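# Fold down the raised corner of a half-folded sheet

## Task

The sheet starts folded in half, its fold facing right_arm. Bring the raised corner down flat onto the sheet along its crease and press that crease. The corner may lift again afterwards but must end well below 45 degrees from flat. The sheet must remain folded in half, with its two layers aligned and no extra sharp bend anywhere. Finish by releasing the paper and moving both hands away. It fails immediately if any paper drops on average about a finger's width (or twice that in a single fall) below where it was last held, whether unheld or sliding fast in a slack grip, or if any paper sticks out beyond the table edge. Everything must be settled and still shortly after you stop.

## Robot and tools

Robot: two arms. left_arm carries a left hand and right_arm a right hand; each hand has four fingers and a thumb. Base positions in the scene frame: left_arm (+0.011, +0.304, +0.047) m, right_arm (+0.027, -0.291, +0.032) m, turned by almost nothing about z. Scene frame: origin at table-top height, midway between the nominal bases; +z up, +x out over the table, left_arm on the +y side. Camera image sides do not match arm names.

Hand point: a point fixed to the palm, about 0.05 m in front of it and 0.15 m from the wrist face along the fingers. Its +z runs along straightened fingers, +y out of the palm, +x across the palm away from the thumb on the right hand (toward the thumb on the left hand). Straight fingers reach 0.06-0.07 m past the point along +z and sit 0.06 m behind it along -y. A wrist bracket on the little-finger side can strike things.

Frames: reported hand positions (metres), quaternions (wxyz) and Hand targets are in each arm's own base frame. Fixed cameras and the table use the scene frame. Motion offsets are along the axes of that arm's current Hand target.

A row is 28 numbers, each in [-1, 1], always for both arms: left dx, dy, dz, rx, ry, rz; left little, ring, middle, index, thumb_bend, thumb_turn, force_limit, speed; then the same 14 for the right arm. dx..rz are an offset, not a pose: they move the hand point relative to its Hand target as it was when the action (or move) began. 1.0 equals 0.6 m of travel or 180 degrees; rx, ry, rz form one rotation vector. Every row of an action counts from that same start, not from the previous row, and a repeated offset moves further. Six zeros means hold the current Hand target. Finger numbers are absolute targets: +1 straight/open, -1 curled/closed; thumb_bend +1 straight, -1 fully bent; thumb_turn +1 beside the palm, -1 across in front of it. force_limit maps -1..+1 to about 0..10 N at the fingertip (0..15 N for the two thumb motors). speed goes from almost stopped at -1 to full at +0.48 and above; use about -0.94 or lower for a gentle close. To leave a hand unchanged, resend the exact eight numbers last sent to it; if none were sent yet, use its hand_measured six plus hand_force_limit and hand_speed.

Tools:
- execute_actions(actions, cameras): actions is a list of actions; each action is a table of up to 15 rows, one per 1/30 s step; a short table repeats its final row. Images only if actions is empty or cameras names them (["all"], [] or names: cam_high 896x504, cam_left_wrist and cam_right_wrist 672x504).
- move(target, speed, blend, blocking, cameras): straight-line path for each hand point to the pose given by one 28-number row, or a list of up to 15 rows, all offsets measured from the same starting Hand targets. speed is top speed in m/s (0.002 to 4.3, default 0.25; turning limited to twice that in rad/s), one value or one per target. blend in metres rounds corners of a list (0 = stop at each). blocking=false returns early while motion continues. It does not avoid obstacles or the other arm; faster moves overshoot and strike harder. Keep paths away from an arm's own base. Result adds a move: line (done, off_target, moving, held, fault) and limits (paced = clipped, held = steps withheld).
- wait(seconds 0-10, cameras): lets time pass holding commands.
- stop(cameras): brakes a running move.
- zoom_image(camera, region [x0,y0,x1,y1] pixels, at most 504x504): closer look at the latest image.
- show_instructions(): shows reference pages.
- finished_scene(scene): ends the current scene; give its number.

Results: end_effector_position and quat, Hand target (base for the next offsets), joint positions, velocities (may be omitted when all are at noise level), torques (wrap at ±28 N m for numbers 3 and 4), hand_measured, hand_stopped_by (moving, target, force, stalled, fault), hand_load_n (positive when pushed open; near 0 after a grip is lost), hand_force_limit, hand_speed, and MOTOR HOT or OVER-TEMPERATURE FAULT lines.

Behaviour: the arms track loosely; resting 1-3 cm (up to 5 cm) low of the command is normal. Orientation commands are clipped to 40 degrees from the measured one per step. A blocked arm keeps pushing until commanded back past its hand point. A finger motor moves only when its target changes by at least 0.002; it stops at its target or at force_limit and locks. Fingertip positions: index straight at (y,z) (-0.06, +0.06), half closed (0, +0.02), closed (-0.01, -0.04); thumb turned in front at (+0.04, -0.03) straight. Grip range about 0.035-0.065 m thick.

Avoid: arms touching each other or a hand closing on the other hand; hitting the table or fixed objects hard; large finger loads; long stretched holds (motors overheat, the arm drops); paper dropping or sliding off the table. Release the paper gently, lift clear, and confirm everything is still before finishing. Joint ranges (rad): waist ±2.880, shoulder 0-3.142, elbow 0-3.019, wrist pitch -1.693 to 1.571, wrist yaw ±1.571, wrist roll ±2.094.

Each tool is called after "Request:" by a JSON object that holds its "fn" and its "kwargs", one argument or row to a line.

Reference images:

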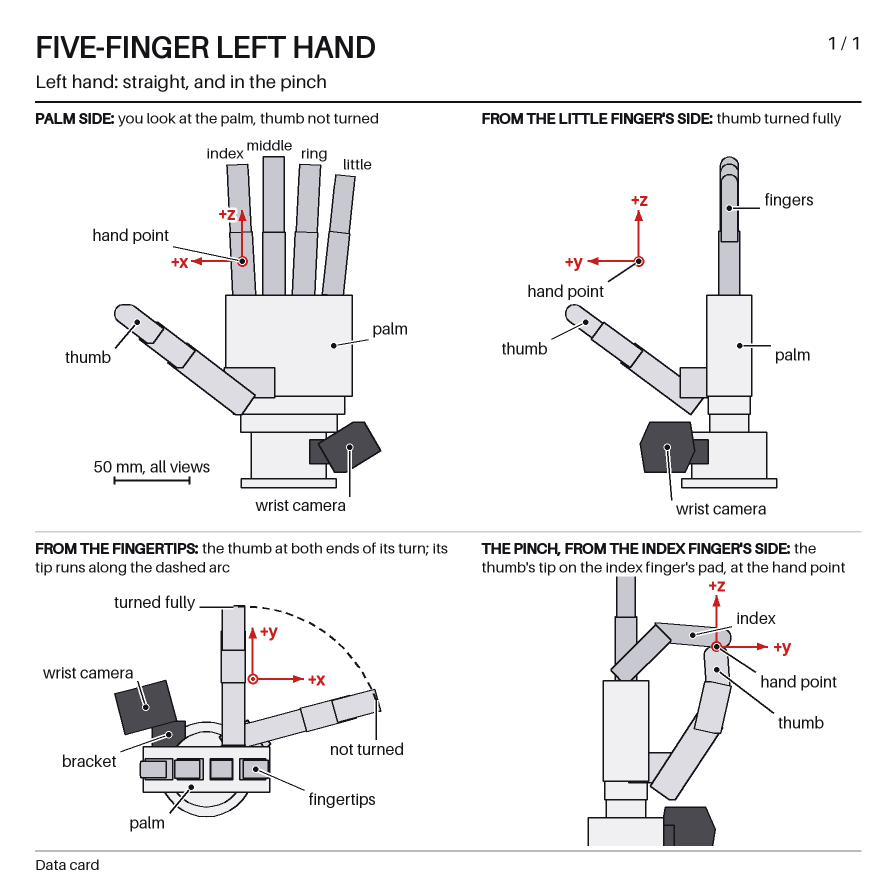

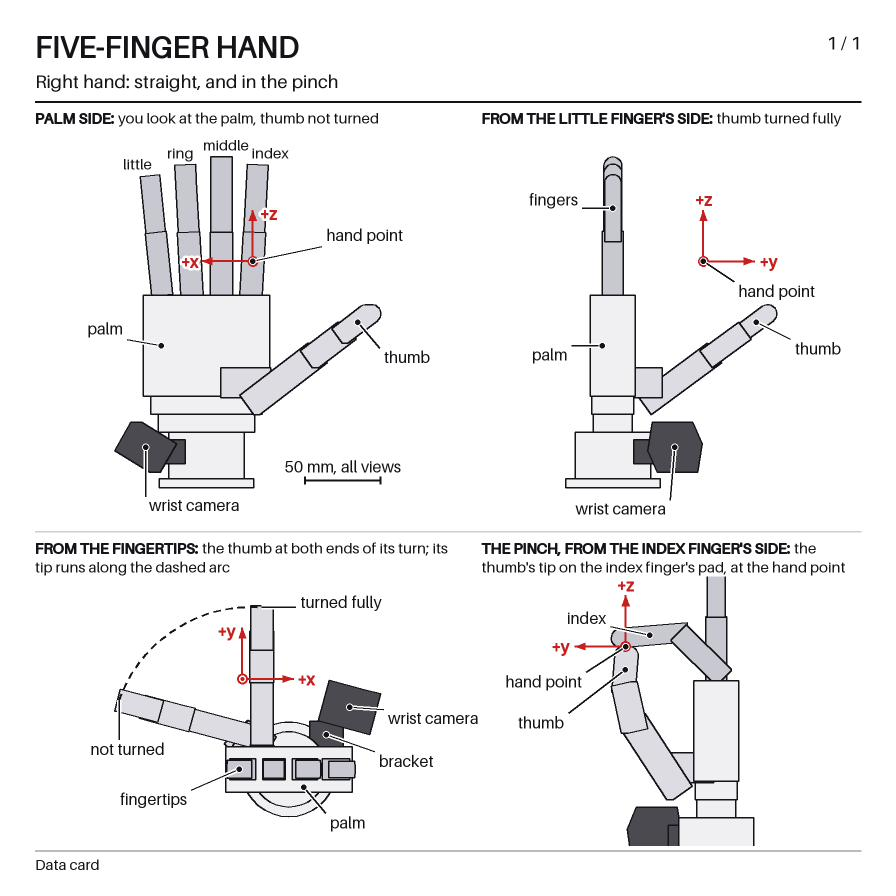

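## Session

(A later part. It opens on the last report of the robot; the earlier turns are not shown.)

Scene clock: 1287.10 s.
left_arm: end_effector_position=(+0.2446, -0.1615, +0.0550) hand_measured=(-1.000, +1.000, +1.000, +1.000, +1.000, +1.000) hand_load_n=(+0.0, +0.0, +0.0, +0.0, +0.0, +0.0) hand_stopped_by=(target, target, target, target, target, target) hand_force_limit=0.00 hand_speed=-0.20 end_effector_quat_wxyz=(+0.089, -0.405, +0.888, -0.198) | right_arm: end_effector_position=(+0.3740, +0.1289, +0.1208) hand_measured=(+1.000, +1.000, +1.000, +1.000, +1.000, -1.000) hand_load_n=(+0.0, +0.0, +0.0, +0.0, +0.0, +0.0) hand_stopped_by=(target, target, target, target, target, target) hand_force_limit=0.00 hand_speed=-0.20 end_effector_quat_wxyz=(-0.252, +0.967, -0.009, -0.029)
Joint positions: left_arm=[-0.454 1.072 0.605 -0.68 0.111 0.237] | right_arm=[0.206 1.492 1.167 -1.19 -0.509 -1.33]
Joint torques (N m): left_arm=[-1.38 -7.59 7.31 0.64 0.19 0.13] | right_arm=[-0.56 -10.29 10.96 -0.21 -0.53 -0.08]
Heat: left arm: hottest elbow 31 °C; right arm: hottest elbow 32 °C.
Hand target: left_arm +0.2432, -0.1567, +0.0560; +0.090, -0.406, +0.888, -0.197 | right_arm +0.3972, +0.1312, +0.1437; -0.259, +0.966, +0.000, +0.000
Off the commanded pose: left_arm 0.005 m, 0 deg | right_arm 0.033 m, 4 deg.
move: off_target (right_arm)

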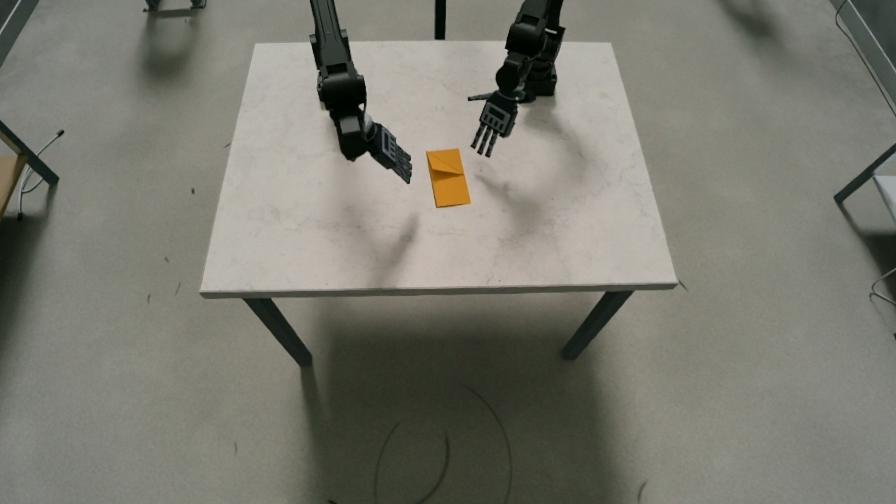

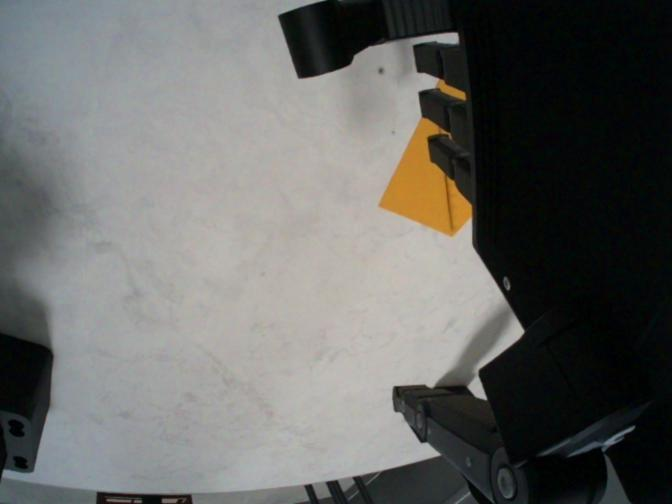

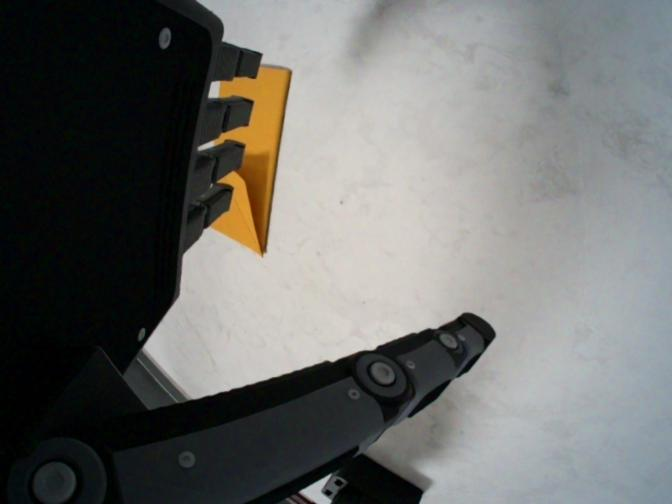

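Request:
{"fn": "move", "kwargs": {
  "target": [
    [0,-0.0493,-0.1057,0,0,0,0.1,0,-0.05,0,1,1,0,-0.2,0,0.1316,-0.172,0,0,0,1,1,1,1,1,-1,0,-0.2],
    [0.1637,-0.2308,0.0158,-0.1388,-0.0045,-0.0205,0.1,0,-0.05,0,1,1,0,-0.2,0,0.1316,-0.172,0,0,0,1,1,1,1,1,-1,0,-0.2],
    [0.1637,-0.2027,0.0762,-0.1388,-0.0045,-0.0205,0.1,0,-0.05,0,1,1,0,-0.2,0,0.1316,-0.172,0,0,0,1,1,1,1,1,-1,0,-0.2]
  ],
  "speed": 0.2,
  "blend": [0.01,0.01,0],
  "cameras": ["all"]
}}

Request:
{"fn": "zoom_image", "kwargs": {
  "camera": "cam_high",
  "region": [400, 100, 500, 220]
}}

Request:
{"fn": "zoom_image", "kwargs": {
  "camera": "cam_left_wrist",
  "region": [272, 0, 522, 250]
}}

Scene clock: 1430.23 s.
left_arm: end_effector_position=(+0.2741, -0.3077, +0.0731) hand_measured=(+0.100, +0.000, -0.050, +0.000, +1.000, +1.000) hand_load_n=(+0.0, +0.0, +0.0, +0.0, +0.0, +0.0) hand_stopped_by=(target, target, target, target, target, target) hand_force_limit=0.00 hand_speed=-0.20 end_effector_quat_wxyz=(+0.001, -0.444, +0.896, -0.003) | right_arm: end_effector_position=(+0.3771, +0.0147, +0.1756) hand_measured=(+1.000, +1.000, +1.000, +1.000, +1.000, -1.000) hand_load_n=(+0.0, +0.0, +0.0, +0.0, +0.0, +0.0) hand_stopped_by=(target, target, target, target, target, target) hand_force_limit=0.00 hand_speed=-0.20 end_effector_quat_wxyz=(-0.259, +0.966, -0.008, -0.024)
Joint positions: left_arm=[-0.753 1.65 1.214 -1.13 0 -0.102] | right_arm=[-0.072 1.466 1.286 -1.481 -0.519 -1.651]
Joint torques (N m): left_arm=[-3.02 -13.86 8.35 0.5 0.04 -0.1] | right_arm=[-0.44 -9.41 11.12 -0.38 -0.54 -0.1]
Heat: left arm: hottest elbow 32 °C; right arm: hottest elbow 40 °C.
Hand target: left_arm +0.2768, -0.3158, +0.0662; +0.000, -0.445, +0.896, -0.001 | right_arm +0.3972, +0.0112, +0.1935; -0.259, +0.966, +0.000, +0.000
Off the commanded pose: left_arm 0.011 m, 0 deg | right_arm 0.027 m, 3 deg.
move: off_target (left_arm, right_arm)

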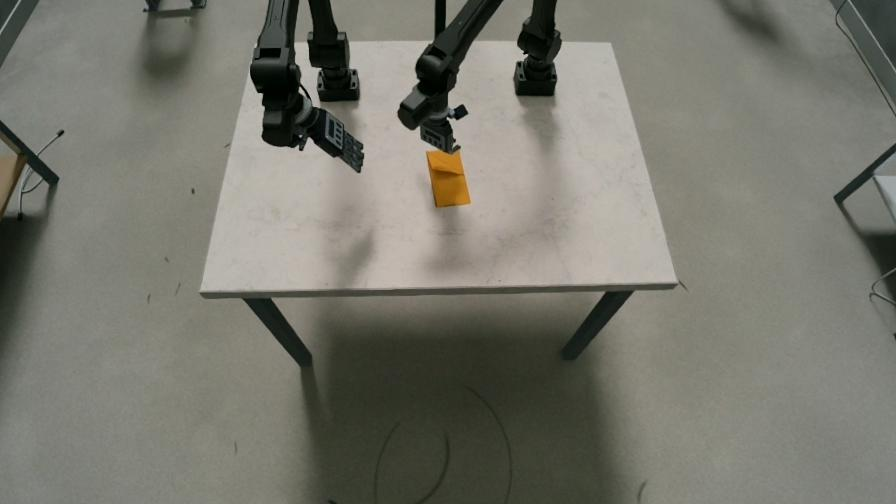

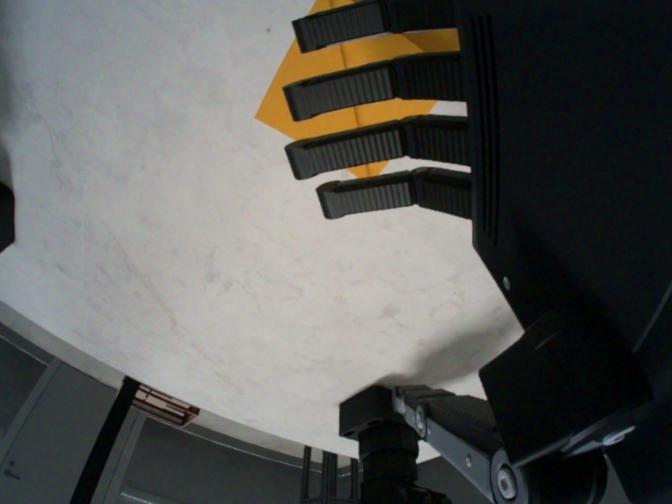

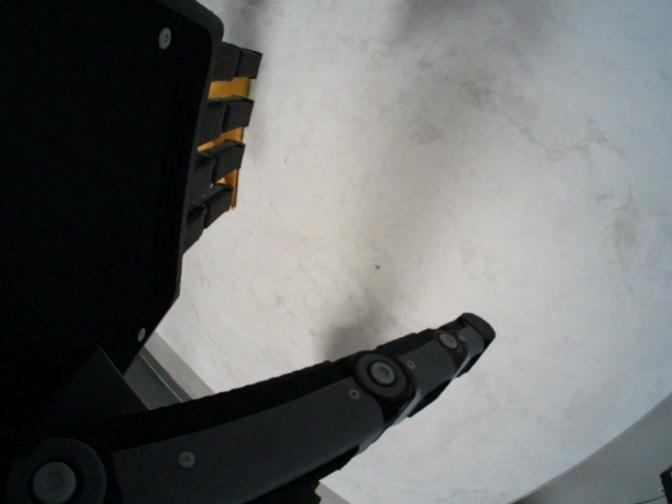

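Scaled by 4.200 from the camera's 896x504 image, which has a finer 1280x720 frame.

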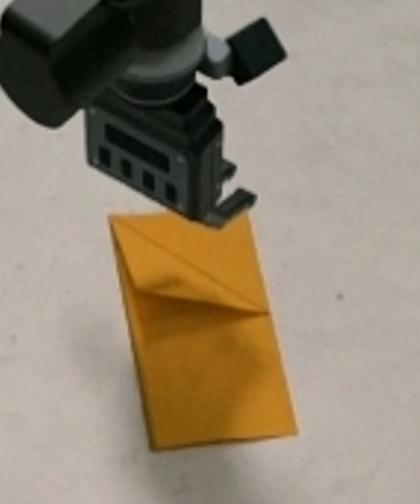

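Scaled by 2.016 from the camera's 672x504 image, which has a finer 960x720 frame.

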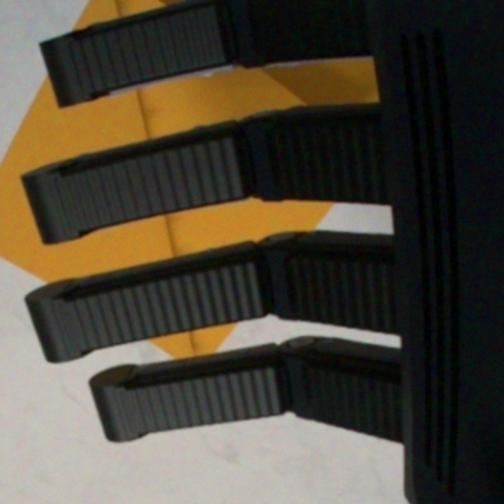

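Request:
{"fn": "move", "kwargs": {
  "target": [0,-0.01,0.0883,0,0,0,0.1,0,-0.05,0,1,1,0,-0.2,0,0,0,0,0,0,1,1,1,1,1,-1,0,-0.2],
  "speed": 0.1,
  "cameras": ["all"]
}}

Request:
{"fn": "zoom_image", "kwargs": {
  "camera": "cam_high",
  "region": [410, 120, 490, 220]
}}

Request:
{"fn": "zoom_image", "kwargs": {
  "camera": "cam_left_wrist",
  "region": [272, 0, 522, 250]
}}

Scene clock: 1452.07 s.
left_arm: end_effector_position=(+0.2848, -0.3178, +0.0266) hand_measured=(+0.100, +0.000, -0.050, +0.000, +1.000, +1.000) hand_load_n=(+0.0, +0.0, +0.0, +0.0, +0.0, +0.0) hand_stopped_by=(target, target, target, target, target, target) hand_force_limit=0.00 hand_speed=-0.20 end_effector_quat_wxyz=(+0.004, -0.444, +0.896, -0.011) | right_arm: end_effector_position=(+0.3771, +0.0147, +0.1756) hand_measured=(+1.000, +1.000, +1.000, +1.000, +1.000, -1.000) hand_load_n=(+0.0, -0.5, -0.5, +0.0, +0.0, +0.0) hand_stopped_by=(target, target, target, target, target, target) hand_force_limit=0.00 hand_speed=-0.20 end_effector_quat_wxyz=(-0.259, +0.966, -0.008, -0.024)
Joint positions: left_arm=[-0.753 1.729 1.184 -1.002 0 -0.102] | right_arm=[-0.072 1.466 1.286 -1.481 -0.519 -1.651]
Joint torques (N m): left_arm=[-2.9 -14.51 6.64 0.51 0.04 -0.08] | right_arm=[-0.44 -9.23 11.1 -0.43 -0.54 -0.08]
Heat: left arm: hottest elbow 31 °C; right arm: hottest elbow 42 °C.
Hand target: left_arm +0.2816, -0.3195, +0.0131; +0.000, -0.445, +0.896, -0.001 | right_arm +0.3972, +0.0112, +0.1935; -0.259, +0.966, +0.000, +0.000
Off the commanded pose: left_arm 0.014 m, 1 deg | right_arm 0.027 m, 3 deg.
move: off_target (left_arm, right_arm)

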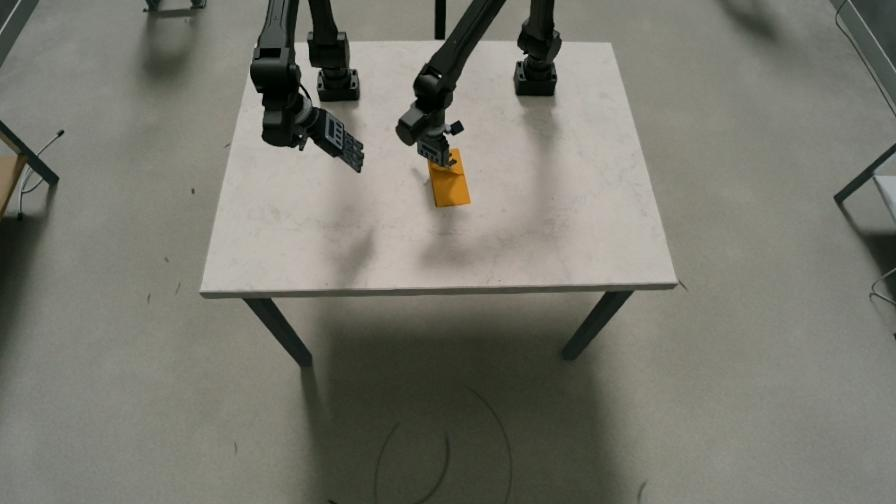

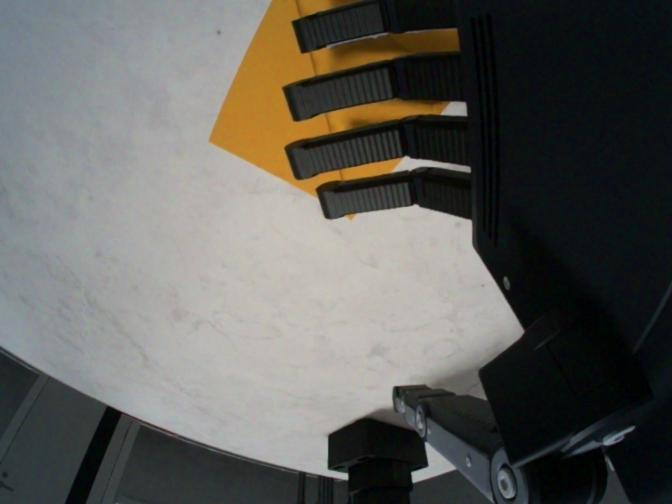

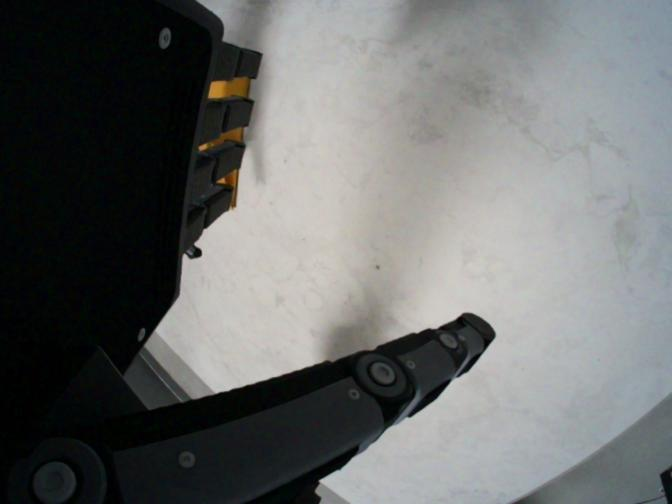

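Scaled by 5.040 from the camera's 896x504 image, which has a finer 1280x720 frame.

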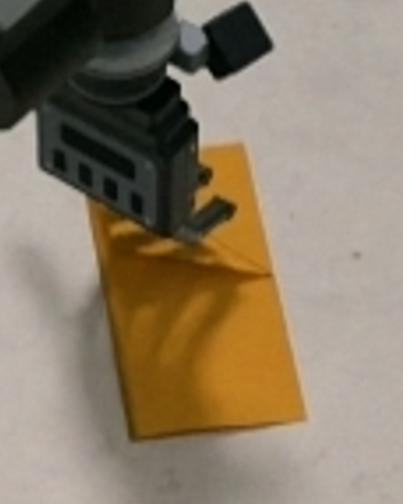

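Scaled by 2.016 from the camera's 672x504 image, which has a finer 960x720 frame.

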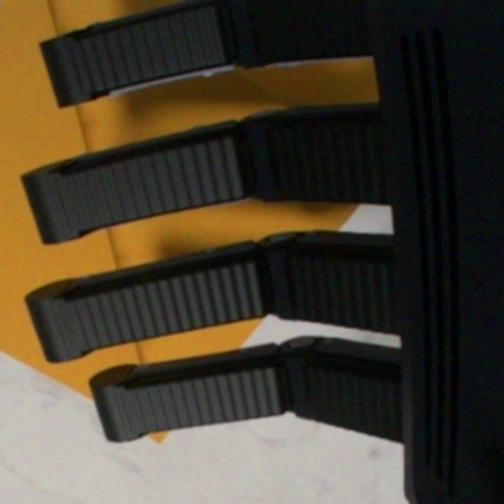

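Request:
{"fn": "move", "kwargs": {
  "target": [0,0,0.06,0,0,0,0.1,0,-0.05,0,1,1,0,-0.2,0,0,0,0,0,0,1,1,1,1,1,-1,0,-0.2],
  "speed": 0.08,
  "cameras": ["all"]
}}

Request:
{"fn": "zoom_image", "kwargs": {
  "camera": "cam_high",
  "region": [410, 120, 490, 220]
}}

Request:
{"fn": "zoom_image", "kwargs": {
  "camera": "cam_left_wrist",
  "region": [242, 0, 492, 250]
}}

Scene clock: 1470.40 s.
left_arm: end_effector_position=(+0.2852, -0.3182, -0.0079) hand_measured=(+0.100, +0.000, -0.050, +0.000, +1.000, +1.000) hand_load_n=(-2.0, +0.0, +0.0, +0.0, -0.5, +0.0) hand_stopped_by=(target, target, target, target, target, target) hand_force_limit=0.00 hand_speed=-0.20 end_effector_quat_wxyz=(+0.004, -0.444, +0.896, -0.011) | right_arm: end_effector_position=(+0.3771, +0.0147, +0.1756) hand_measured=(+1.000, +1.000, +1.000, +1.000, +1.000, -1.000) hand_load_n=(+0.0, +0.0, +0.0, +0.0, -0.5, +0.0) hand_stopped_by=(target, target, target, target, target, target) hand_force_limit=0.00 hand_speed=-0.20 end_effector_quat_wxyz=(-0.259, +0.966, -0.008, -0.024)
Joint positions: left_arm=[-0.753 1.782 1.152 -0.917 0 -0.102] | right_arm=[-0.072 1.466 1.286 -1.481 -0.519 -1.651]
Joint torques (N m): left_arm=[-2.78 -14.74 6.11 0.7 0.04 -0.08] | right_arm=[-0.56 -9.17 11.08 -0.39 -0.53 -0.1]
Heat: left arm: hottest elbow 31 °C; right arm: hottest elbow 42 °C.
Hand target: left_arm +0.2817, -0.3195, -0.0228; +0.000, -0.445, +0.896, -0.001 | right_arm +0.3972, +0.0112, +0.1935; -0.259, +0.966, +0.000, +0.000
Off the commanded pose: left_arm 0.015 m, 1 deg | right_arm 0.027 m, 3 deg.
move: off_target (left_arm, right_arm)

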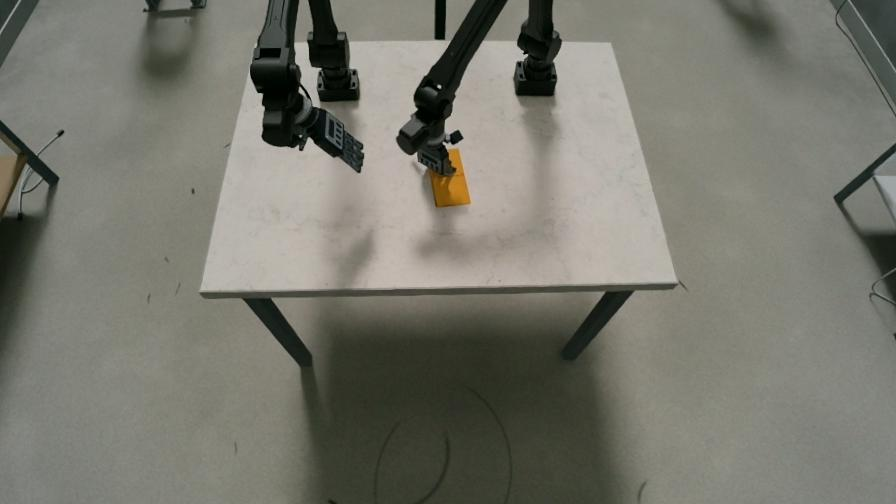

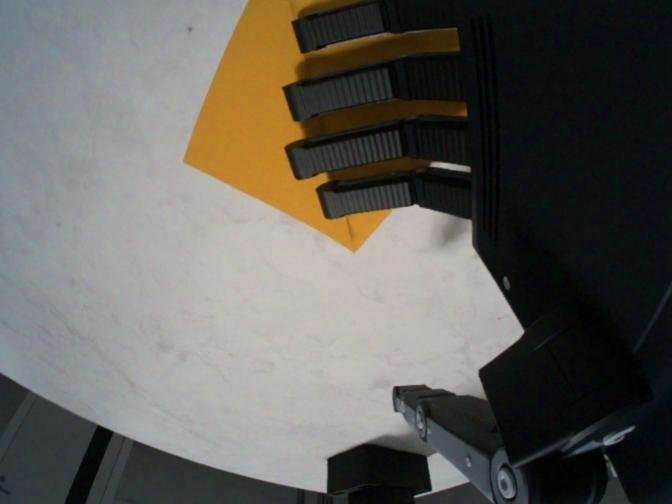

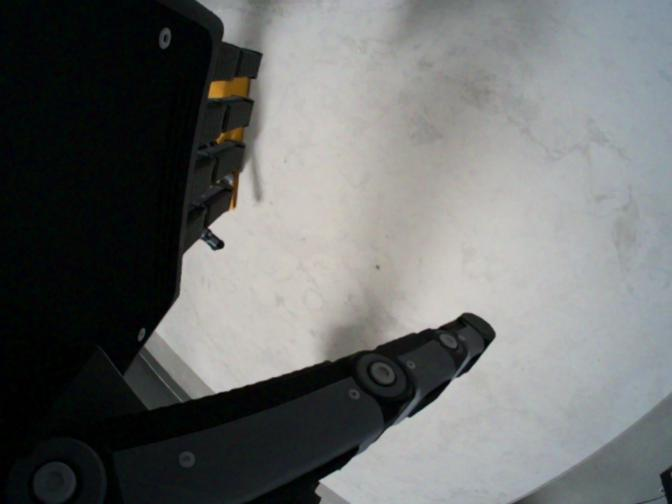

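Scaled by 5.040 from the camera's 896x504 image, which has a finer 1280x720 frame.

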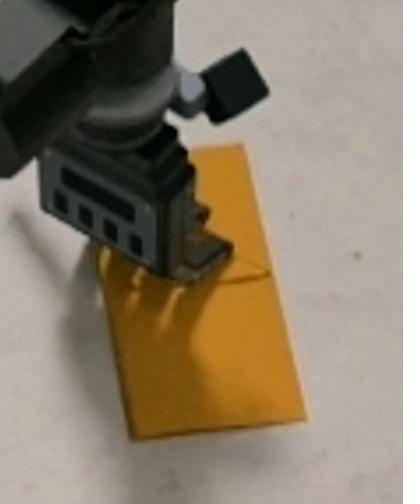

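Scaled by 2.016 from the camera's 672x504 image, which has a finer 960x720 frame.

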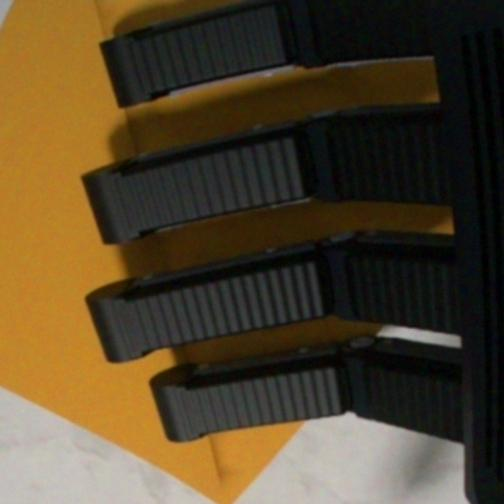

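Request:
{"fn": "move", "kwargs": {
  "target": [0,0,0.042,0,0,0,0.1,0,-0.05,0,1,1,0,-0.2,0,0,0,0,0,0,1,1,1,1,1,-1,0,-0.2],
  "speed": 0.06,
  "cameras": ["all"]
}}

Request:
{"fn": "zoom_image", "kwargs": {
  "camera": "cam_high",
  "region": [410, 120, 490, 220]
}}

Request:
{"fn": "zoom_image", "kwargs": {
  "camera": "cam_left_wrist",
  "region": [242, 0, 492, 250]
}}

Scene clock: 1481.27 s.
left_arm: end_effector_position=(+0.2866, -0.3195, -0.0109) hand_measured=(+0.098, +0.000, -0.050, +0.000, +1.000, +1.000) hand_load_n=(-21.5, +0.0, +0.0, +0.0, +0.0, +0.0) hand_stopped_by=(target, target, target, target, target, target) hand_force_limit=0.00 hand_speed=-0.20 end_effector_quat_wxyz=(+0.007, -0.447, +0.894, -0.016) | right_arm: end_effector_position=(+0.3771, +0.0147, +0.1756) hand_measured=(+1.000, +1.000, +1.000, +1.000, +1.000, -1.000) hand_load_n=(+0.0, +0.0, +0.0, +0.0, +0.0, +0.0) hand_stopped_by=(target, target, target, target, target, target) hand_force_limit=0.00 hand_speed=-0.20 end_effector_quat_wxyz=(-0.259, +0.966, -0.008, -0.024)
Joint positions: left_arm=[-0.753 1.782 1.144 -0.897 -0.002 -0.11] | right_arm=[-0.072 1.466 1.286 -1.481 -0.519 -1.651]
Joint torques (N m): left_arm=[-2.84 -11.58 4.86 2.22 0.11 0.03] | right_arm=[-0.44 -9.11 11.1 -0.38 -0.53 -0.1]
Heat: left arm: hottest elbow 31 °C; right arm: hottest elbow 43 °C.
Hand target: left_arm +0.2816, -0.3194, -0.0481; +0.000, -0.445, +0.895, -0.001 | right_arm +0.3972, +0.0112, +0.1935; -0.259, +0.966, +0.000, +0.000
Off the commanded pose: left_arm 0.037 m, 2 deg | right_arm 0.027 m, 3 deg.
move: off_target (left_arm, right_arm)

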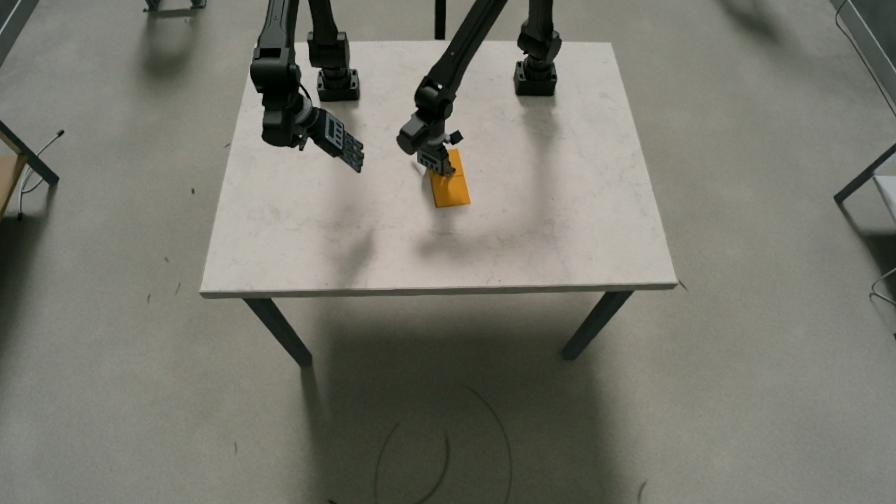

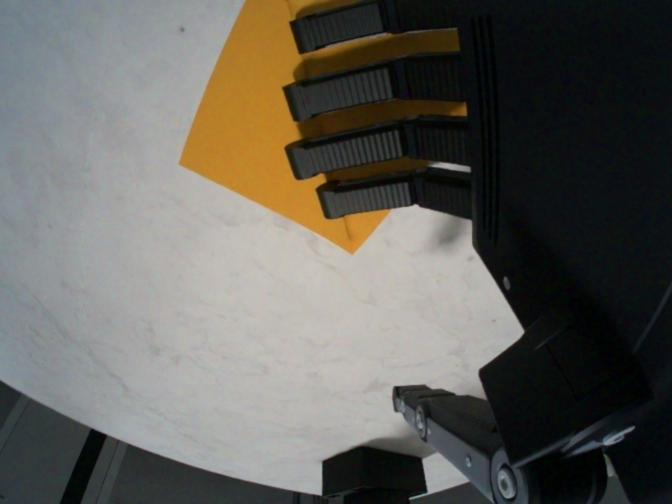

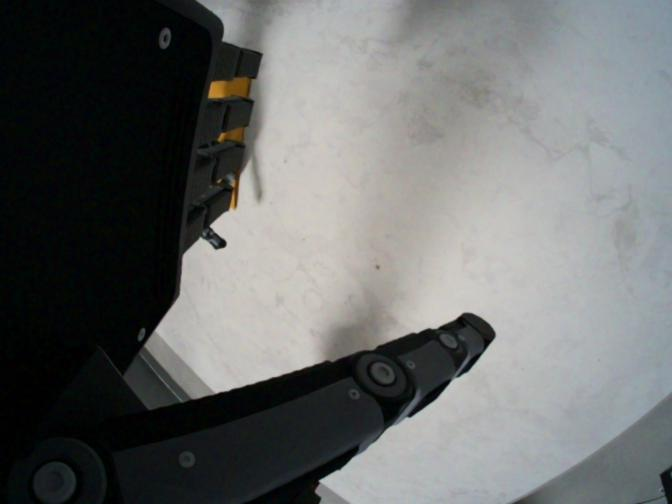

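Scaled by 5.040 from the camera's 896x504 image, which has a finer 1280x720 frame.

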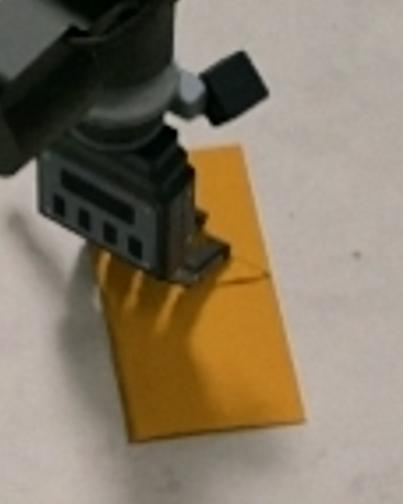

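Scaled by 2.016 from the camera's 672x504 image, which has a finer 960x720 frame.

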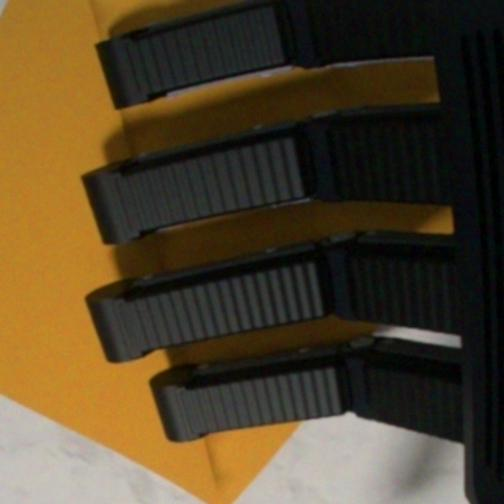

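Request:
{"fn": "move", "kwargs": {
  "target": [
    [0,0,-0.07,0,0,0,0.1,0,-0.05,0,1,1,0,-0.2,0,0,0,0,0,0,1,1,1,1,1,-1,0,-0.2],
    [0,0,-0.07,0,0,0,-0.12,0,-0.05,0,1,1,0.3,-0.2,0,0,0,0,0,0,1,1,1,1,1,-1,0,-0.2],
    [0,0,-0.025,0,0,0,-0.12,0,-0.05,0,1,1,0.3,-0.2,0,0,0,0,0,0,1,1,1,1,1,-1,0,-0.2]
  ],
  "speed": 0.08,
  "cameras": ["cam_left_wrist"]
}}

Scene clock: 1493.23 s.
left_arm: end_effector_position=(+0.2880, -0.3209, -0.0123) hand_measured=(-0.120, +0.000, -0.050, +0.000, +1.000, +1.000) hand_load_n=(+0.0, -4.0, +0.0, -1.5, +0.0, +0.0) hand_stopped_by=(target, target, target, target, target, target) hand_force_limit=0.30 hand_speed=-0.20 end_effector_quat_wxyz=(+0.007, -0.448, +0.894, -0.017) | right_arm: end_effector_position=(+0.3771, +0.0147, +0.1756) hand_measured=(+1.000, +1.000, +1.000, +1.000, +1.000, -1.000) hand_load_n=(+0.0, +0.0, +0.0, +0.0, +0.0, +0.0) hand_stopped_by=(target, target, target, target, target, target) hand_force_limit=0.00 hand_speed=-0.20 end_effector_quat_wxyz=(-0.259, +0.966, -0.008, -0.024)
Joint positions: left_arm=[-0.753 1.788 1.149 -0.895 -0.002 -0.11] | right_arm=[-0.072 1.466 1.286 -1.481 -0.519 -1.651]
Joint torques (N m): left_arm=[-2.84 -13.86 5.63 0.8 0.11 0.02] | right_arm=[-0.62 -9.23 11.06 -0.4 -0.53 -0.11]
Heat: left arm: hottest elbow 31 °C; right arm: hottest elbow 43 °C.
Hand target: left_arm +0.2817, -0.3195, -0.0331; +0.000, -0.445, +0.896, -0.001 | right_arm +0.3972, +0.0112, +0.1935; -0.259, +0.966, +0.000, +0.000
Off the commanded pose: left_arm 0.022 m, 2 deg | right_arm 0.027 m, 3 deg.
move: off_target (left_arm, right_arm)
Images, in order (width x height): cam_left_wrist 672x504.

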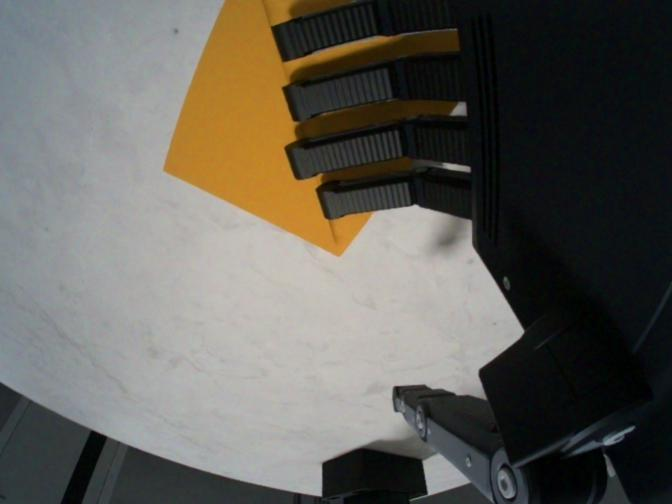

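Request:
{"fn": "move", "kwargs": {
  "target": [
    [0,0.012,-0.035,0,0,0,-0.12,0,-0.05,0,1,1,0.3,-0.2,0,0,0,0,0,0,1,1,1,1,1,-1,0,-0.2],
    [0,0.012,-0.035,0,0,0,0.03,0,0.0,0,1,1,0.3,-0.2,0,0,0,0,0,0,1,1,1,1,1,-1,0,-0.2],
    [0,0.012,0.026,0,0,0,0.03,0,0.0,0,1,1,0.3,-0.2,0,0,0,0,0,0,1,1,1,1,1,-1,0,-0.2]
  ],
  "speed": 0.08,
  "cameras": ["cam_left_wrist"]
}}

Request:
{"fn": "zoom_image", "kwargs": {
  "camera": "cam_left_wrist",
  "region": [222, 0, 472, 250]
}}

Scene clock: 1514.67 s.
left_arm: end_effector_position=(+0.2823, -0.3156, -0.0143) hand_measured=(+0.030, +0.000, -0.002, +0.000, +1.000, +1.000) hand_load_n=(-6.0, -4.5, -10.5, -1.5, +0.0, +0.0) hand_stopped_by=(target, target, target, target, target, target) hand_force_limit=0.30 hand_speed=-0.20 end_effector_quat_wxyz=(+0.006, -0.448, +0.894, -0.013) | right_arm: end_effector_position=(+0.3771, +0.0147, +0.1756) hand_measured=(+1.000, +1.000, +1.000, +1.000, +1.000, -1.000) hand_load_n=(+0.0, +0.0, +0.0, +0.0, +0.0, +0.0) hand_stopped_by=(target, target, target, target, target, target) hand_force_limit=0.00 hand_speed=-0.20 end_effector_quat_wxyz=(-0.259, +0.966, -0.008, -0.024)
Joint positions: left_arm=[-0.753 1.78 1.129 -0.892 -0.002 -0.11] | right_arm=[-0.072 1.466 1.286 -1.481 -0.519 -1.651]
Joint torques (N m): left_arm=[-2.96 -12.34 4.3 2.39 0.11 0] | right_arm=[-0.5 -9.05 11.06 -0.43 -0.53 -0.09]
Heat: left arm: hottest elbow 30 °C; right arm: hottest elbow 43 °C.
Hand target: left_arm +0.2760, -0.3152, -0.0487; +0.000, -0.445, +0.896, -0.001 | right_arm +0.3972, +0.0112, +0.1935; -0.259, +0.966, +0.000, +0.000
Off the commanded pose: left_arm 0.035 m, 2 deg | right_arm 0.027 m, 3 deg.
move: off_target (left_arm, right_arm)
Images, in order (width x height): cam_left_wrist 672x504.

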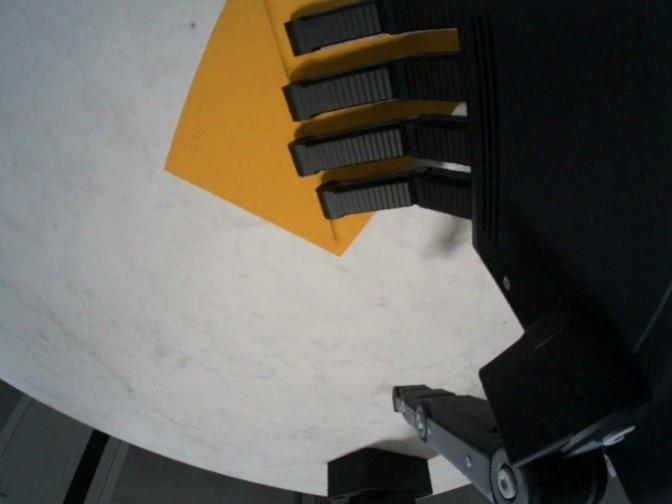

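Scaled by 2.016 from the camera's 672x504 image, which has a finer 960x720 frame.

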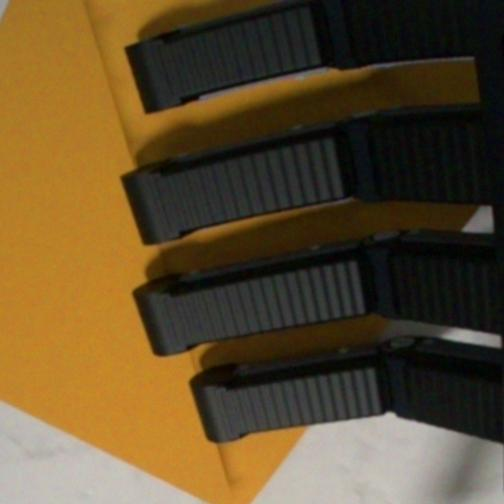

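Request:
{"fn": "move", "kwargs": {
  "target": [
    [0,0,-0.0667,0,0,0,0.03,0,0.0,0,1,1,0.3,-0.2,0,0,0,0,0,0,1,1,1,1,1,-1,0,-0.2],
    [-0.015,0.01,-0.0667,0,0,0,0.03,0,0.0,0,1,1,0.3,-0.2,0,0,0,0,0,0,1,1,1,1,1,-1,0,-0.2],
    [-0.015,0.01,0,0,0,0,0.03,0,0.0,0,1,1,0.3,-0.2,0,0,0,0,0,0,1,1,1,1,1,-1,0,-0.2],
    [-0.015,0.01,-0.0667,0,0,0,0.03,0,0.0,0,1,1,0.3,-0.2,0,0,0,0,0,0,1,1,1,1,1,-1,0,-0.2],
    [-0.075,0.014,-0.0667,0,0,0,0.03,0,0.0,0,1,1,0.3,-0.2,0,0,0,0,0,0,1,1,1,1,1,-1,0,-0.2],
    [-0.075,0.014,0,0,0,0,0.03,0,0.0,0,1,1,0.3,-0.2,0,0,0,0,0,0,1,1,1,1,1,-1,0,-0.2]
  ],
  "speed": 0.08,
  "blend": [0.004,0.004,0,0.004,0.004,0],
  "cameras": ["cam_high","cam_left_wrist"]
}}

Request:
{"fn": "zoom_image", "kwargs": {
  "camera": "cam_left_wrist",
  "region": [222, 0, 472, 250]
}}

Request:
{"fn": "zoom_image", "kwargs": {
  "camera": "cam_high",
  "region": [410, 120, 490, 220]
}}

Scene clock: 1549.13 s.
left_arm: end_effector_position=(+0.2951, -0.2787, -0.0148) hand_measured=(+0.030, +0.000, +0.000, +0.000, +1.000, +1.000) hand_load_n=(-9.5, -5.0, -9.5, -1.5, +0.0, +0.0) hand_stopped_by=(target, target, target, target, target, target) hand_force_limit=0.30 hand_speed=-0.20 end_effector_quat_wxyz=(+0.004, -0.450, +0.893, -0.008) | right_arm: end_effector_position=(+0.3771, +0.0147, +0.1756) hand_measured=(+1.000, +1.000, +1.000, +1.000, +1.000, -1.000) hand_load_n=(-0.5, +0.0, +0.0, +0.0, +0.0, -0.5) hand_stopped_by=(target, target, target, target, target, target) hand_force_limit=0.00 hand_speed=-0.20 end_effector_quat_wxyz=(-0.259, +0.966, -0.008, -0.024)
Joint positions: left_arm=[-0.674 1.756 1.091 -0.888 0 -0.037] | right_arm=[-0.072 1.466 1.286 -1.481 -0.519 -1.651]
Joint torques (N m): left_arm=[-1.61 -11.58 4.31 2.74 0.04 0.24] | right_arm=[-0.62 -9.11 11.04 -0.4 -0.53 -0.08]
Heat: left arm: hottest elbow 30 °C; right arm: hottest elbow 43 °C.
Hand target: left_arm +0.2965, -0.2742, -0.0487; +0.000, -0.445, +0.896, -0.001 | right_arm +0.3972, +0.0112, +0.1935; -0.259, +0.966, +0.000, +0.000
Off the commanded pose: left_arm 0.034 m, 1 deg | right_arm 0.027 m, 3 deg.
move: off_target (left_arm, right_arm)
Images, in order (width x height): cam_high 896x504, cam_left_wrist 672x504.

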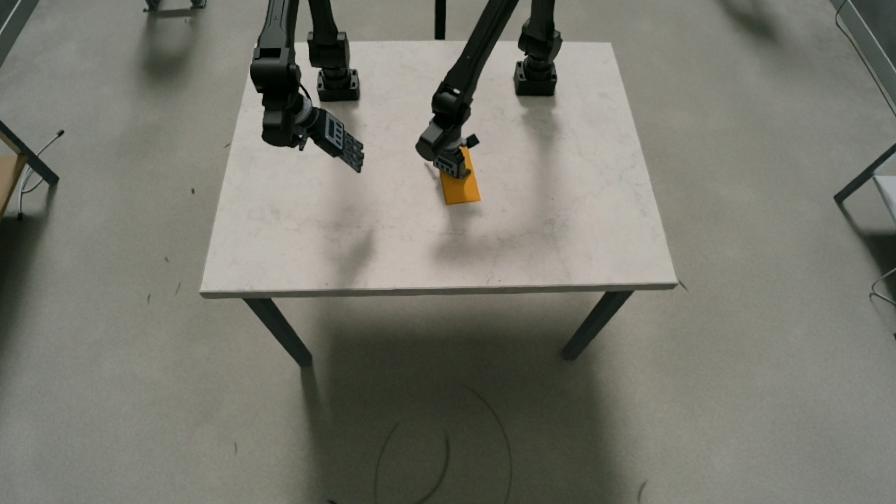

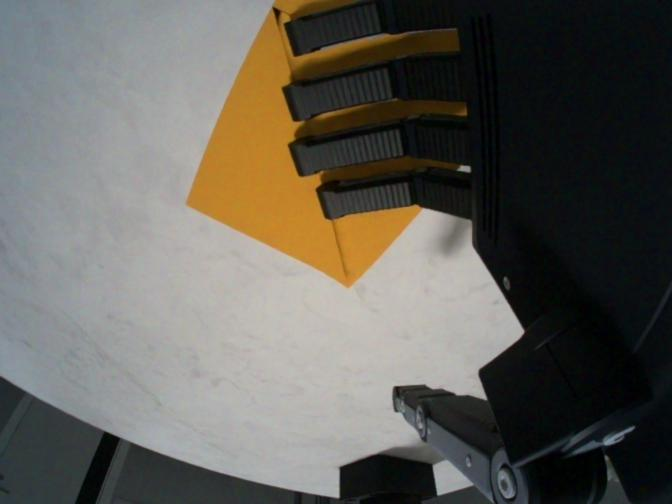

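Scaled by 2.016 from the camera's 672x504 image, which has a finer 960x720 frame.

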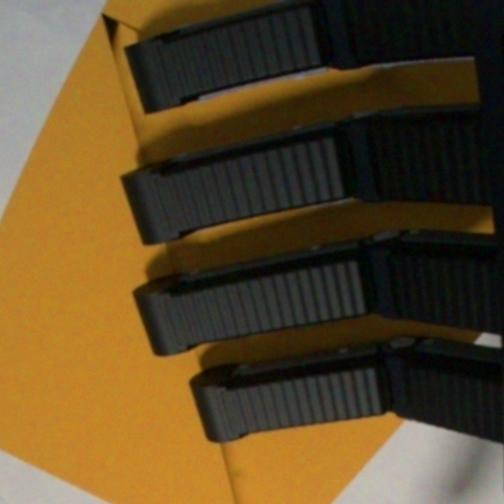

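Scaled by 5.040 from the camera's 896x504 image, which has a finer 1280x720 frame.

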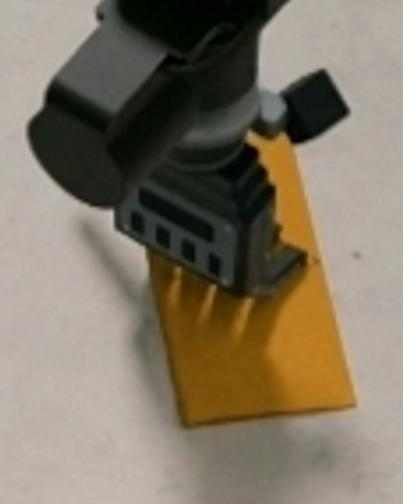

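Request:
{"fn": "move", "kwargs": {
  "target": [
    [0,0,-0.1167,0,0,0,0.03,0,0.0,0,1,1,0.3,-0.2,0,0,0,0,0,0,1,1,1,1,1,-1,0,-0.2],
    [-0.045,0.008,-0.1167,0,0,0,0.03,0,0.0,0,1,1,0.3,-0.2,0,0,0,0,0,0,1,1,1,1,1,-1,0,-0.2],
    [-0.045,0.008,0,0,0,0,0.03,0,0.0,0,1,1,0.3,-0.2,0,0,0,0,0,0,1,1,1,1,1,-1,0,-0.2]
  ],
  "speed": 0.1,
  "blend": [0.004,0.004,0],
  "cameras": ["cam_left_wrist"]
}}

Request:
{"fn": "zoom_image", "kwargs": {
  "camera": "cam_left_wrist",
  "region": [222, 0, 472, 250]
}}

Scene clock: 1566.77 s.
left_arm: end_effector_position=(+0.3119, -0.2551, -0.0144) hand_measured=(+0.030, +0.000, -0.002, +0.000, +1.000, +1.000) hand_load_n=(-4.0, -3.5, -10.5, -0.5, -0.5, -0.5) hand_stopped_by=(target, target, target, target, target, target) hand_force_limit=0.30 hand_speed=-0.20 end_effector_quat_wxyz=(+0.009, -0.447, +0.894, -0.017) | right_arm: end_effector_position=(+0.3771, +0.0147, +0.1756) hand_measured=(+1.000, +1.000, +1.000, +1.000, +1.000, -1.000) hand_load_n=(+0.0, +0.0, +0.0, +0.0, +0.0, +0.0) hand_stopped_by=(target, target, target, target, target, target) hand_force_limit=0.00 hand_speed=-0.20 end_effector_quat_wxyz=(-0.259, +0.966, -0.008, -0.024)
Joint positions: left_arm=[-0.613 1.74 1.073 -0.865 -0.001 0.03] | right_arm=[-0.072 1.466 1.286 -1.481 -0.519 -1.651]
Joint torques (N m): left_arm=[-2.02 -11.05 4.68 2.02 0.05 0.14] | right_arm=[-0.56 -9.23 11.07 -0.44 -0.53 -0.08]
Heat: left arm: hottest elbow 30 °C; right arm: hottest elbow 43 °C.
Hand target: left_arm +0.3090, -0.2497, -0.0488; +0.000, -0.445, +0.895, -0.001 | right_arm +0.3972, +0.0112, +0.1935; -0.259, +0.966, +0.000, +0.000
Off the commanded pose: left_arm 0.035 m, 2 deg | right_arm 0.027 m, 3 deg.
move: off_target (left_arm, right_arm)
Images, in order (width x height): cam_left_wrist 672x504.

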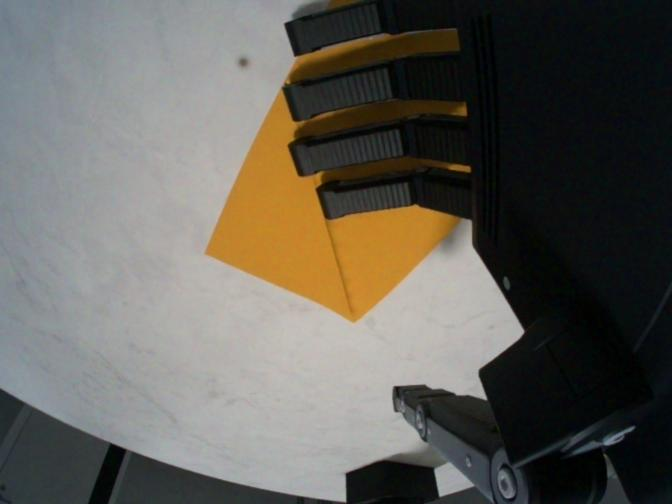

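Scaled by 2.016 from the camera's 672x504 image, which has a finer 960x720 frame.

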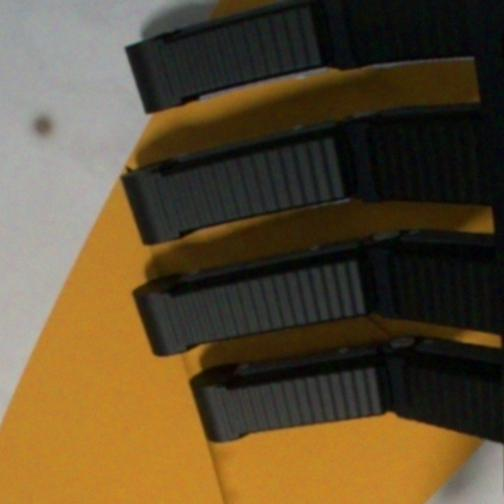

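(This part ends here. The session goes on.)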